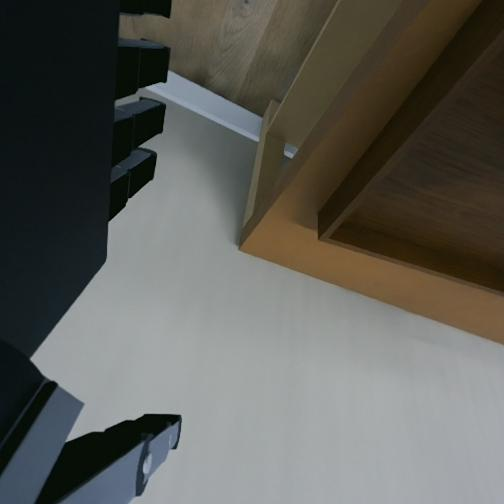

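Call:
move(target={"side": "left", "x": 0.48, "y": 0.2135, "z": 0.726, "quat_wxyz": [0, 0.9914, 0, 0.1305]}, min_time_s=1.5)

Call:
move(target={"side": "left", "x": 0.48, "y": 0.2135, "z": 0.776, "quat_wxyz": [0, 0.9914, 0, 0.1305]}, min_time_s=1)

Call:
move(target={"side": "left", "x": 0.48, "y": 0.2135, "z": 0.826, "quat_wxyz": [0, 0.9914, 0, 0.1305]}, min_time_s=1)

Call:
move(target={"side": "left", "x": 0.48, "y": 0.2135, "z": 0.876, "quat_wxyz": [0, 0.9914, 0, 0.1305]}, min_time_s=1)

Call:
move(target={"side": "left", "x": 0.48, "y": 0.2135, "z": 0.926, "quat_wxyz": [0, 0.9914, 0, 0.1305]}, min_time_s=1)

Call:
move(target={"side": "left", "x": 0.48, "y": 0.2135, "z": 0.976, "quat_wxyz": [0, 0.9914, 0, 0.1305]}, min_time_s=1)

Call:
move(target={"side": "left", "x": 0.48, "y": 0.2135, "z": 1.026, "quat_wxyz": [0, 0.9914, 0, 0.1305]}, min_time_s=1)

Scene clock: 343.37 s.
Joint torques (N m): left_arm=[-18.34 6.5 1.68 -7.26 0.05 -1.06 0.1] | right_arm=[-6.62 -12.54 -5.88 -8.66 -0.33 -0.83 -0.16]
External joint torques (N m): left_arm=[-2.9 -2.27 -1.72 1.47 0.03 -0.42 0.1] | right_arm=[-0.7 1.27 -0.5 -0.3 -0.28 0.05 -0.15]
Wrist force (N): left_arm=[0.6 0.0 5.8] | right_arm=[8.7 12.5 -4.4]
Wrist torque (N m): left_arm=[-0.35 0.00 0.17] | right_arm=[3.40 -1.12 1.57]
Wrist force, peak (N): left_arm=[1.2 0.1 6.3] | right_arm=[8.8 12.5 -4.6]
move: done
base_odometry: x=-1.267 y=-1.715 heading=-1.952
lidar_m: 0.80 0.87 0.67 2.69 2.97 4.47 4.42 2.41 1.95 1.92 0.29 0.30
base_status: not commanded
joint_positions: torso_squat_rad=+0.600 torso_shift_rad=+0.000 torso_pitch_rad=+0.600 torso_yaw_rad=+0.000 left_shoulder_pitch_rad=-0.946 left_shoulder_roll_rad=+0.444 left_shoulder_yaw_rad=+0.137 left_elbow_rad=-1.474 left_forearm_roll_rad=+0.307 left_wrist_pitch_rad=+1.574 left_hand_roll_rad=+1.692 right_shoulder_pitch_rad=-0.449 right_shoulder_roll_rad=-0.537 right_shoulder_yaw_rad=-0.471 right_elbow_rad=-1.573 right_forearm_roll_rad=-0.620 right_wrist_pitch_rad=+1.215 right_hand_roll_rad=-1.290 head_pan_rad=+0.000 head_tilt_rad=+0.600 left_hand_little=+1.000 left_hand_ring=+1.000 left_hand_middle=+1.000 left_hand_index=+1.000 left_hand_thumb_turn=+1.000 left_hand_thumb_bend=+1.000 left_hand_force_limit=+0.000 left_hand_speed=-0.800 right_hand_little=+1.000 right_hand_ring=+1.000 right_hand_middle=+1.000 right_hand_index=+1.000 right_hand_thumb_turn=+1.000 right_hand_thumb_bend=+1.000 right_hand_force_limit=+0.000 right_hand_speed=-0.800
joint_status: all done
wheel_motors_off: 0
left_hand_stopped_by: target,target,target,target,target,target
right_hand_stopped_by: target,target,target,target,target,target
left_little_load_n: 0.0
left_ring_load_n: -0.5
left_middle_load_n: 0.0
left_index_load_n: 0.0
left_thumb_bend_load_n: 0.0
left_thumb_turn_load_n: 0.0
right_little_load_n: 0.0
right_ring_load_n: 0.0
right_middle_load_n: 0.0
right_index_load_n: 0.0
right_thumb_bend_load_n: 0.0
right_thumb_turn_load_n: 0.0
motor_effort: left_wheel=+7(7) right_wheel=-7(8)
chest: x=-0.0533 y=+0.0007 z=+1.1137 quat_wxyz=(+0.955, +0.000, +0.295, +0.000) (m; base frame)
left_hand: x=+0.4799 y=+0.2139 z=+0.7261 quat_wxyz=(+0.000, -0.991, +0.000, -0.131) (m; base frame)
left_hand_status: reached (checked arc, planned for 1.5 s): 0 mm and 0.0 deg off.
right_hand: x=+0.3860 y=-0.3804 z=+0.6880 quat_wxyz=(+0.211, +0.000, +0.977, +0.000) (m; base frame)
pictures: none

Scene clock: 344.70 s.
Joint torques (N m): left_arm=[-18.35 10.38 3.24 -7.97 0.48 -0.63 -0.03] | right_arm=[-6.85 -12.58 -5.95 -8.67 -0.28 -0.53 -0.39]
External joint torques (N m): left_arm=[-2.58 1.26 -0.4 0.38 0.47 0 -0.04] | right_arm=[-0.92 1.24 -0.57 -0.3 -0.23 0.36 -0.38]
Wrist force (N): left_arm=[0.2 0.0 5.4] | right_arm=[8.8 12.4 -4.5]
Wrist torque (N m): left_arm=[-0.32 0.03 0.17] | right_arm=[3.39 -1.12 1.57]
Wrist force, peak (N): left_arm=[0.4 -0.6 6.1] | right_arm=[8.7 12.5 -4.4]
move: done
base_odometry: x=-1.267 y=-1.715 heading=-1.952
lidar_m: 0.79 0.87 0.66 2.70 2.97 4.46 4.43 2.41 1.94 1.93 0.29 0.30
base_status: not commanded
joint_positions: torso_squat_rad=+0.600 torso_shift_rad=+0.000 torso_pitch_rad=+0.600 torso_yaw_rad=+0.000 left_shoulder_pitch_rad=-0.985 left_shoulder_roll_rad=+0.480 left_shoulder_yaw_rad=+0.156 left_elbow_rad=-1.593 left_forearm_roll_rad=+0.340 left_wrist_pitch_rad=+1.736 left_hand_roll_rad=+1.720 right_shoulder_pitch_rad=-0.449 right_shoulder_roll_rad=-0.537 right_shoulder_yaw_rad=-0.471 right_elbow_rad=-1.573 right_forearm_roll_rad=-0.620 right_wrist_pitch_rad=+1.215 right_hand_roll_rad=-1.290 head_pan_rad=+0.000 head_tilt_rad=+0.600 left_hand_little=+1.000 left_hand_ring=+1.000 left_hand_middle=+1.000 left_hand_index=+1.000 left_hand_thumb_turn=+1.000 left_hand_thumb_bend=+1.000 left_hand_force_limit=+0.000 left_hand_speed=-0.800 right_hand_little=+1.000 right_hand_ring=+1.000 right_hand_middle=+1.000 right_hand_index=+1.000 right_hand_thumb_turn=+1.000 right_hand_thumb_bend=+1.000 right_hand_force_limit=+0.000 right_hand_speed=-0.800
joint_status: all done
wheel_motors_off: 0
left_hand_stopped_by: target,target,target,target,target,target
right_hand_stopped_by: target,target,target,target,target,target
left_little_load_n: 0.0
left_ring_load_n: 0.0
left_middle_load_n: 0.0
left_index_load_n: 0.0
left_thumb_bend_load_n: 0.0
left_thumb_turn_load_n: 0.0
right_little_load_n: 0.0
right_ring_load_n: 0.0
right_middle_load_n: 0.0
right_index_load_n: 0.0
right_thumb_bend_load_n: -0.5
right_thumb_turn_load_n: 0.0
motor_effort: left_wheel=+5(7) right_wheel=-7(8)
chest: x=-0.0533 y=+0.0007 z=+1.1137 quat_wxyz=(+0.955, +0.000, +0.295, +0.000) (m; base frame)
left_hand: x=+0.4801 y=+0.2134 z=+0.7754 quat_wxyz=(+0.000, -0.991, +0.000, -0.130) (m; base frame)
left_hand_status: reached (checked arc, planned for 1.0 s): 1 mm and 0.0 deg off.
right_hand: x=+0.3860 y=-0.3804 z=+0.6880 quat_wxyz=(+0.211, +0.000, +0.977, +0.000) (m; base frame)
pictures: none

Scene clock: 346.03 s.
Joint torques (N m): left_arm=[-18.71 10.38 3.42 -7.81 0.53 -0.63 0.16] | right_arm=[-6.67 -13.33 -6.16 -8.71 -0.32 -0.86 -0.28]
External joint torques (N m): left_arm=[-2.46 0.89 -0.35 -0.01 0.54 0 0.16] | right_arm=[-0.74 0.49 -0.77 -0.34 -0.27 0.02 -0.27]
Wrist force (N): left_arm=[0.3 -0.2 5.5] | right_arm=[8.7 12.2 -4.4]
Wrist torque (N m): left_arm=[-0.37 0.04 0.16] | right_arm=[3.35 -1.10 1.56]
Wrist force, peak (N): left_arm=[0.7 0.2 6.1] | right_arm=[8.7 12.6 -4.4]
move: done
base_odometry: x=-1.267 y=-1.715 heading=-1.952
lidar_m: 0.80 0.87 0.66 2.69 2.97 4.46 4.43 2.42 1.94 1.93 0.29 0.29
base_status: not commanded
joint_positions: torso_squat_rad=+0.600 torso_shift_rad=+0.000 torso_pitch_rad=+0.600 torso_yaw_rad=+0.000 left_shoulder_pitch_rad=-1.049 left_shoulder_roll_rad=+0.519 left_shoulder_yaw_rad=+0.179 left_elbow_rad=-1.679 left_forearm_roll_rad=+0.376 left_wrist_pitch_rad=+1.892 left_hand_roll_rad=+1.747 right_shoulder_pitch_rad=-0.449 right_shoulder_roll_rad=-0.537 right_shoulder_yaw_rad=-0.471 right_elbow_rad=-1.573 right_forearm_roll_rad=-0.620 right_wrist_pitch_rad=+1.215 right_hand_roll_rad=-1.290 head_pan_rad=+0.000 head_tilt_rad=+0.600 left_hand_little=+1.000 left_hand_ring=+1.000 left_hand_middle=+1.000 left_hand_index=+1.000 left_hand_thumb_turn=+1.000 left_hand_thumb_bend=+1.000 left_hand_force_limit=+0.000 left_hand_speed=-0.800 right_hand_little=+1.000 right_hand_ring=+1.000 right_hand_middle=+1.000 right_hand_index=+1.000 right_hand_thumb_turn=+1.000 right_hand_thumb_bend=+1.000 right_hand_force_limit=+0.000 right_hand_speed=-0.800
joint_status: all done
wheel_motors_off: 0
left_hand_stopped_by: target,target,target,target,target,target
right_hand_stopped_by: target,target,target,target,target,target
left_little_load_n: 0.0
left_ring_load_n: 0.0
left_middle_load_n: 0.5
left_index_load_n: 0.0
left_thumb_bend_load_n: 0.0
left_thumb_turn_load_n: 0.0
right_little_load_n: 0.0
right_ring_load_n: 0.0
right_middle_load_n: 0.0
right_index_load_n: 0.0
right_thumb_bend_load_n: 0.0
right_thumb_turn_load_n: 0.0
motor_effort: left_wheel=+6(7) right_wheel=-7(8)
chest: x=-0.0533 y=+0.0007 z=+1.1137 quat_wxyz=(+0.955, +0.000, +0.295, +0.000) (m; base frame)
left_hand: x=+0.4800 y=+0.2134 z=+0.8256 quat_wxyz=(+0.000, -0.991, +0.000, -0.130) (m; base frame)
left_hand_status: reached (checked arc, planned for 1.0 s): 0 mm and 0.0 deg off.
right_hand: x=+0.3860 y=-0.3804 z=+0.6880 quat_wxyz=(+0.211, +0.000, +0.977, +0.000) (m; base frame)
pictures: none

Scene clock: 347.37 s.
Joint torques (N m): left_arm=[-18.76 11.71 4.02 -6.11 0.17 -0.55 -0.1] | right_arm=[-6.45 -12.94 -6.39 -8.96 -0.31 -0.64 -0.41]
External joint torques (N m): left_arm=[-2.38 0.65 -2.39 0.07 0.3 0.05 -0.11] | right_arm=[-0.53 0.87 -1.01 -0.6 -0.26 0.25 -0.4]
Wrist force (N): left_arm=[-0.2 -0.4 5.7] | right_arm=[8.7 12.5 -4.4]
Wrist torque (N m): left_arm=[-0.38 0.15 0.08] | right_arm=[3.41 -1.10 1.57]
Wrist force, peak (N): left_arm=[0.2 0.3 6.2] | right_arm=[8.9 12.5 -4.4]
move: done
base_odometry: x=-1.267 y=-1.715 heading=-1.952
lidar_m: 0.80 0.87 0.67 2.70 2.96 4.48 4.42 2.41 1.94 1.92 0.29 0.29
base_status: not commanded
joint_positions: torso_squat_rad=+0.600 torso_shift_rad=+0.000 torso_pitch_rad=+0.600 torso_yaw_rad=+0.000 left_shoulder_pitch_rad=-1.109 left_shoulder_roll_rad=+0.766 left_shoulder_yaw_rad=+0.019 left_elbow_rad=-1.733 left_forearm_roll_rad=+0.672 left_wrist_pitch_rad=+1.919 left_hand_roll_rad=+1.978 right_shoulder_pitch_rad=-0.449 right_shoulder_roll_rad=-0.537 right_shoulder_yaw_rad=-0.471 right_elbow_rad=-1.573 right_forearm_roll_rad=-0.620 right_wrist_pitch_rad=+1.215 right_hand_roll_rad=-1.290 head_pan_rad=+0.000 head_tilt_rad=+0.600 left_hand_little=+1.000 left_hand_ring=+1.000 left_hand_middle=+1.000 left_hand_index=+1.000 left_hand_thumb_turn=+1.000 left_hand_thumb_bend=+1.000 left_hand_force_limit=+0.000 left_hand_speed=-0.800 right_hand_little=+1.000 right_hand_ring=+1.000 right_hand_middle=+1.000 right_hand_index=+1.000 right_hand_thumb_turn=+1.000 right_hand_thumb_bend=+1.000 right_hand_force_limit=+0.000 right_hand_speed=-0.800
joint_status: all done
wheel_motors_off: 0
left_hand_stopped_by: target,target,target,target,target,target
right_hand_stopped_by: target,target,target,target,target,target
left_little_load_n: 0.0
left_ring_load_n: 0.0
left_middle_load_n: 0.0
left_index_load_n: 0.0
left_thumb_bend_load_n: 0.0
left_thumb_turn_load_n: 0.0
right_little_load_n: 0.0
right_ring_load_n: 0.0
right_middle_load_n: 0.0
right_index_load_n: 0.0
right_thumb_bend_load_n: 0.0
right_thumb_turn_load_n: 0.0
motor_effort: left_wheel=+6(7) right_wheel=-7(8)
chest: x=-0.0533 y=+0.0007 z=+1.1136 quat_wxyz=(+0.955, +0.000, +0.295, +0.000) (m; base frame)
left_hand: x=+0.4797 y=+0.2143 z=+0.8756 quat_wxyz=(-0.001, -0.991, -0.001, -0.132) (m; base frame)
left_hand_status: reached (checked arc, planned for 1.0 s): 1 mm and 0.2 deg off.
right_hand: x=+0.3860 y=-0.3804 z=+0.6879 quat_wxyz=(+0.211, +0.000, +0.977, +0.000) (m; base frame)
pictures: none

Scene clock: 348.70 s.
Joint torques (N m): left_arm=[-19.61 12.69 5.68 -4.72 -0.02 -0.6 -0.07] | right_arm=[-6.3 -13.22 -6.36 -8.62 -0.34 -0.78 -0.29]
External joint torques (N m): left_arm=[-2.91 0.85 -2.34 -0.26 0.18 -0.03 -0.07] | right_arm=[-0.38 0.59 -0.97 -0.25 -0.29 0.1 -0.28]
Wrist force (N): left_arm=[1.4 0.6 5.4] | right_arm=[8.7 12.5 -4.6]
Wrist torque (N m): left_arm=[-0.22 -0.15 0.23] | right_arm=[3.40 -1.11 1.57]
Wrist force, peak (N): left_arm=[1.0 1.1 6.0] | right_arm=[8.8 12.5 -4.5]
move: done
base_odometry: x=-1.267 y=-1.715 heading=-1.952
lidar_m: 0.80 0.87 0.67 2.70 2.96 4.46 4.43 2.40 1.93 1.92 0.28 0.29
base_status: not commanded
joint_positions: torso_squat_rad=+0.600 torso_shift_rad=+0.000 torso_pitch_rad=+0.600 torso_yaw_rad=+0.000 left_shoulder_pitch_rad=-1.226 left_shoulder_roll_rad=+0.967 left_shoulder_yaw_rad=-0.111 left_elbow_rad=-1.743 left_forearm_roll_rad=+0.916 left_wrist_pitch_rad=+1.919 left_hand_roll_rad=+2.132 right_shoulder_pitch_rad=-0.449 right_shoulder_roll_rad=-0.537 right_shoulder_yaw_rad=-0.471 right_elbow_rad=-1.573 right_forearm_roll_rad=-0.620 right_wrist_pitch_rad=+1.215 right_hand_roll_rad=-1.290 head_pan_rad=+0.000 head_tilt_rad=+0.600 left_hand_little=+1.000 left_hand_ring=+1.000 left_hand_middle=+1.000 left_hand_index=+1.000 left_hand_thumb_turn=+1.000 left_hand_thumb_bend=+1.000 left_hand_force_limit=+0.000 left_hand_speed=-0.800 right_hand_little=+1.000 right_hand_ring=+1.000 right_hand_middle=+1.000 right_hand_index=+1.000 right_hand_thumb_turn=+1.000 right_hand_thumb_bend=+1.000 right_hand_force_limit=+0.000 right_hand_speed=-0.800
joint_status: all done
wheel_motors_off: 0
left_hand_stopped_by: target,target,target,target,target,target
right_hand_stopped_by: target,target,target,target,target,target
left_little_load_n: 0.0
left_ring_load_n: 0.0
left_middle_load_n: 0.0
left_index_load_n: 0.0
left_thumb_bend_load_n: 0.0
left_thumb_turn_load_n: 0.0
right_little_load_n: 0.0
right_ring_load_n: 0.0
right_middle_load_n: -0.5
right_index_load_n: 0.0
right_thumb_bend_load_n: 0.0
right_thumb_turn_load_n: 0.0
motor_effort: left_wheel=+6(7) right_wheel=-7(7)
chest: x=-0.0533 y=+0.0007 z=+1.1136 quat_wxyz=(+0.955, +0.000, +0.295, +0.000) (m; base frame)
left_hand: x=+0.4800 y=+0.2136 z=+0.9259 quat_wxyz=(+0.000, -0.991, +0.000, -0.131) (m; base frame)
left_hand_status: reached (checked arc, planned for 1.0 s): 0 mm and 0.0 deg off.
right_hand: x=+0.3860 y=-0.3804 z=+0.6879 quat_wxyz=(+0.211, +0.000, +0.977, +0.000) (m; base frame)
pictures: none

Scene clock: 350.03 s.
Joint torques (N m): left_arm=[-18.89 12.4 6.34 -2.12 -0.11 -0.66 -0.23] | right_arm=[-6.6 -12.38 -5.66 -8.71 -0.09 -0.84 -0.14]
External joint torques (N m): left_arm=[-2.02 0.5 -2.44 0.9 0.12 -0.11 -0.23] | right_arm=[-0.68 1.43 -0.27 -0.35 -0.05 0.05 -0.13]
Wrist force (N): left_arm=[0.5 0.5 5.3] | right_arm=[8.8 12.4 -4.4]
Wrist torque (N m): left_arm=[-0.26 0.00 0.11] | right_arm=[3.38 -1.12 1.56]
Wrist force, peak (N): left_arm=[1.0 0.9 6.3] | right_arm=[8.8 12.5 -4.4]
move: done
base_odometry: x=-1.267 y=-1.715 heading=-1.952
lidar_m: 0.80 0.88 0.65 2.71 2.96 4.47 4.42 2.41 1.94 1.92 0.29 0.29
base_status: not commanded
joint_positions: torso_squat_rad=+0.600 torso_shift_rad=+0.000 torso_pitch_rad=+0.600 torso_yaw_rad=+0.000 left_shoulder_pitch_rad=-1.365 left_shoulder_roll_rad=+1.113 left_shoulder_yaw_rad=-0.210 left_elbow_rad=-1.726 left_forearm_roll_rad=+1.101 left_wrist_pitch_rad=+1.919 left_hand_roll_rad=+2.215 right_shoulder_pitch_rad=-0.449 right_shoulder_roll_rad=-0.537 right_shoulder_yaw_rad=-0.471 right_elbow_rad=-1.573 right_forearm_roll_rad=-0.620 right_wrist_pitch_rad=+1.215 right_hand_roll_rad=-1.290 head_pan_rad=+0.000 head_tilt_rad=+0.600 left_hand_little=+1.000 left_hand_ring=+1.000 left_hand_middle=+1.000 left_hand_index=+1.000 left_hand_thumb_turn=+1.000 left_hand_thumb_bend=+1.000 left_hand_force_limit=+0.000 left_hand_speed=-0.800 right_hand_little=+1.000 right_hand_ring=+1.000 right_hand_middle=+1.000 right_hand_index=+1.000 right_hand_thumb_turn=+1.000 right_hand_thumb_bend=+1.000 right_hand_force_limit=+0.000 right_hand_speed=-0.800
joint_status: all done
wheel_motors_off: 0
left_hand_stopped_by: target,target,target,target,target,target
right_hand_stopped_by: target,target,target,target,target,target
left_little_load_n: 0.0
left_ring_load_n: 0.0
left_middle_load_n: 0.0
left_index_load_n: -0.5
left_thumb_bend_load_n: 0.0
left_thumb_turn_load_n: -0.5
right_little_load_n: 0.0
right_ring_load_n: 0.0
right_middle_load_n: 0.0
right_index_load_n: 0.0
right_thumb_bend_load_n: 0.0
right_thumb_turn_load_n: -0.5
motor_effort: left_wheel=+6(7) right_wheel=-7(8)
chest: x=-0.0533 y=+0.0007 z=+1.1136 quat_wxyz=(+0.955, +0.000, +0.295, +0.000) (m; base frame)
left_hand: x=+0.4800 y=+0.2143 z=+0.9758 quat_wxyz=(-0.002, -0.991, -0.001, -0.132) (m; base frame)
left_hand_status: reached (checked arc, planned for 1.0 s): 1 mm and 0.3 deg off.
right_hand: x=+0.3860 y=-0.3804 z=+0.6879 quat_wxyz=(+0.211, +0.000, +0.977, +0.000) (m; base frame)
pictures: none

Scene clock: 351.37 s.
Joint torques (N m): left_arm=[-19.36 11.63 6.48 -0.91 0 -0.63 -0.05] | right_arm=[-6.75 -12.62 -5.89 -8.46 -0.17 -0.75 -0.16]
External joint torques (N m): left_arm=[-2.35 0.5 -2.64 0.82 0.25 -0.09 -0.06] | right_arm=[-0.82 1.19 -0.51 -0.1 -0.12 0.14 -0.15]
Wrist force (N): left_arm=[0.0 0.2 5.0] | right_arm=[8.7 12.3 -4.5]
Wrist torque (N m): left_arm=[-0.29 0.10 0.21] | right_arm=[3.36 -1.10 1.56]
Wrist force, peak (N): left_arm=[-0.2 -0.2 5.7] | right_arm=[8.7 12.5 -4.6]
move: done
base_odometry: x=-1.267 y=-1.715 heading=-1.952
lidar_m: 0.80 0.87 0.66 2.70 2.96 4.46 4.42 2.42 1.95 1.92 0.28 0.30
base_status: not commanded
joint_positions: torso_squat_rad=+0.600 torso_shift_rad=+0.000 torso_pitch_rad=+0.600 torso_yaw_rad=+0.000 left_shoulder_pitch_rad=-1.551 left_shoulder_roll_rad=+1.230 left_shoulder_yaw_rad=-0.341 left_elbow_rad=-1.672 left_forearm_roll_rad=+1.260 left_wrist_pitch_rad=+1.919 left_hand_roll_rad=+2.255 right_shoulder_pitch_rad=-0.449 right_shoulder_roll_rad=-0.537 right_shoulder_yaw_rad=-0.471 right_elbow_rad=-1.573 right_forearm_roll_rad=-0.620 right_wrist_pitch_rad=+1.215 right_hand_roll_rad=-1.290 head_pan_rad=+0.000 head_tilt_rad=+0.600 left_hand_little=+1.000 left_hand_ring=+1.000 left_hand_middle=+1.000 left_hand_index=+1.000 left_hand_thumb_turn=+1.000 left_hand_thumb_bend=+1.000 left_hand_force_limit=+0.000 left_hand_speed=-0.800 right_hand_little=+1.000 right_hand_ring=+1.000 right_hand_middle=+1.000 right_hand_index=+1.000 right_hand_thumb_turn=+1.000 right_hand_thumb_bend=+1.000 right_hand_force_limit=+0.000 right_hand_speed=-0.800
joint_status: all done
wheel_motors_off: 0
left_hand_stopped_by: target,target,target,target,target,target
right_hand_stopped_by: target,target,target,target,target,target
left_little_load_n: 0.0
left_ring_load_n: 0.0
left_middle_load_n: 0.0
left_index_load_n: 0.0
left_thumb_bend_load_n: 0.0
left_thumb_turn_load_n: 0.0
right_little_load_n: 0.0
right_ring_load_n: 0.0
right_middle_load_n: 0.0
right_index_load_n: 0.0
right_thumb_bend_load_n: 0.0
right_thumb_turn_load_n: 0.0
motor_effort: left_wheel=+5(8) right_wheel=-7(8)
chest: x=-0.0533 y=+0.0007 z=+1.1136 quat_wxyz=(+0.955, +0.000, +0.295, +0.000) (m; base frame)
left_hand: x=+0.4800 y=+0.2143 z=+1.0260 quat_wxyz=(-0.002, -0.991, -0.001, -0.133) (m; base frame)
left_hand_status: reached (checked arc, planned for 1.0 s): 1 mm and 0.4 deg off.
right_hand: x=+0.3860 y=-0.3804 z=+0.6879 quat_wxyz=(+0.211, +0.000, +0.977, +0.000) (m; base frame)
pictures: none


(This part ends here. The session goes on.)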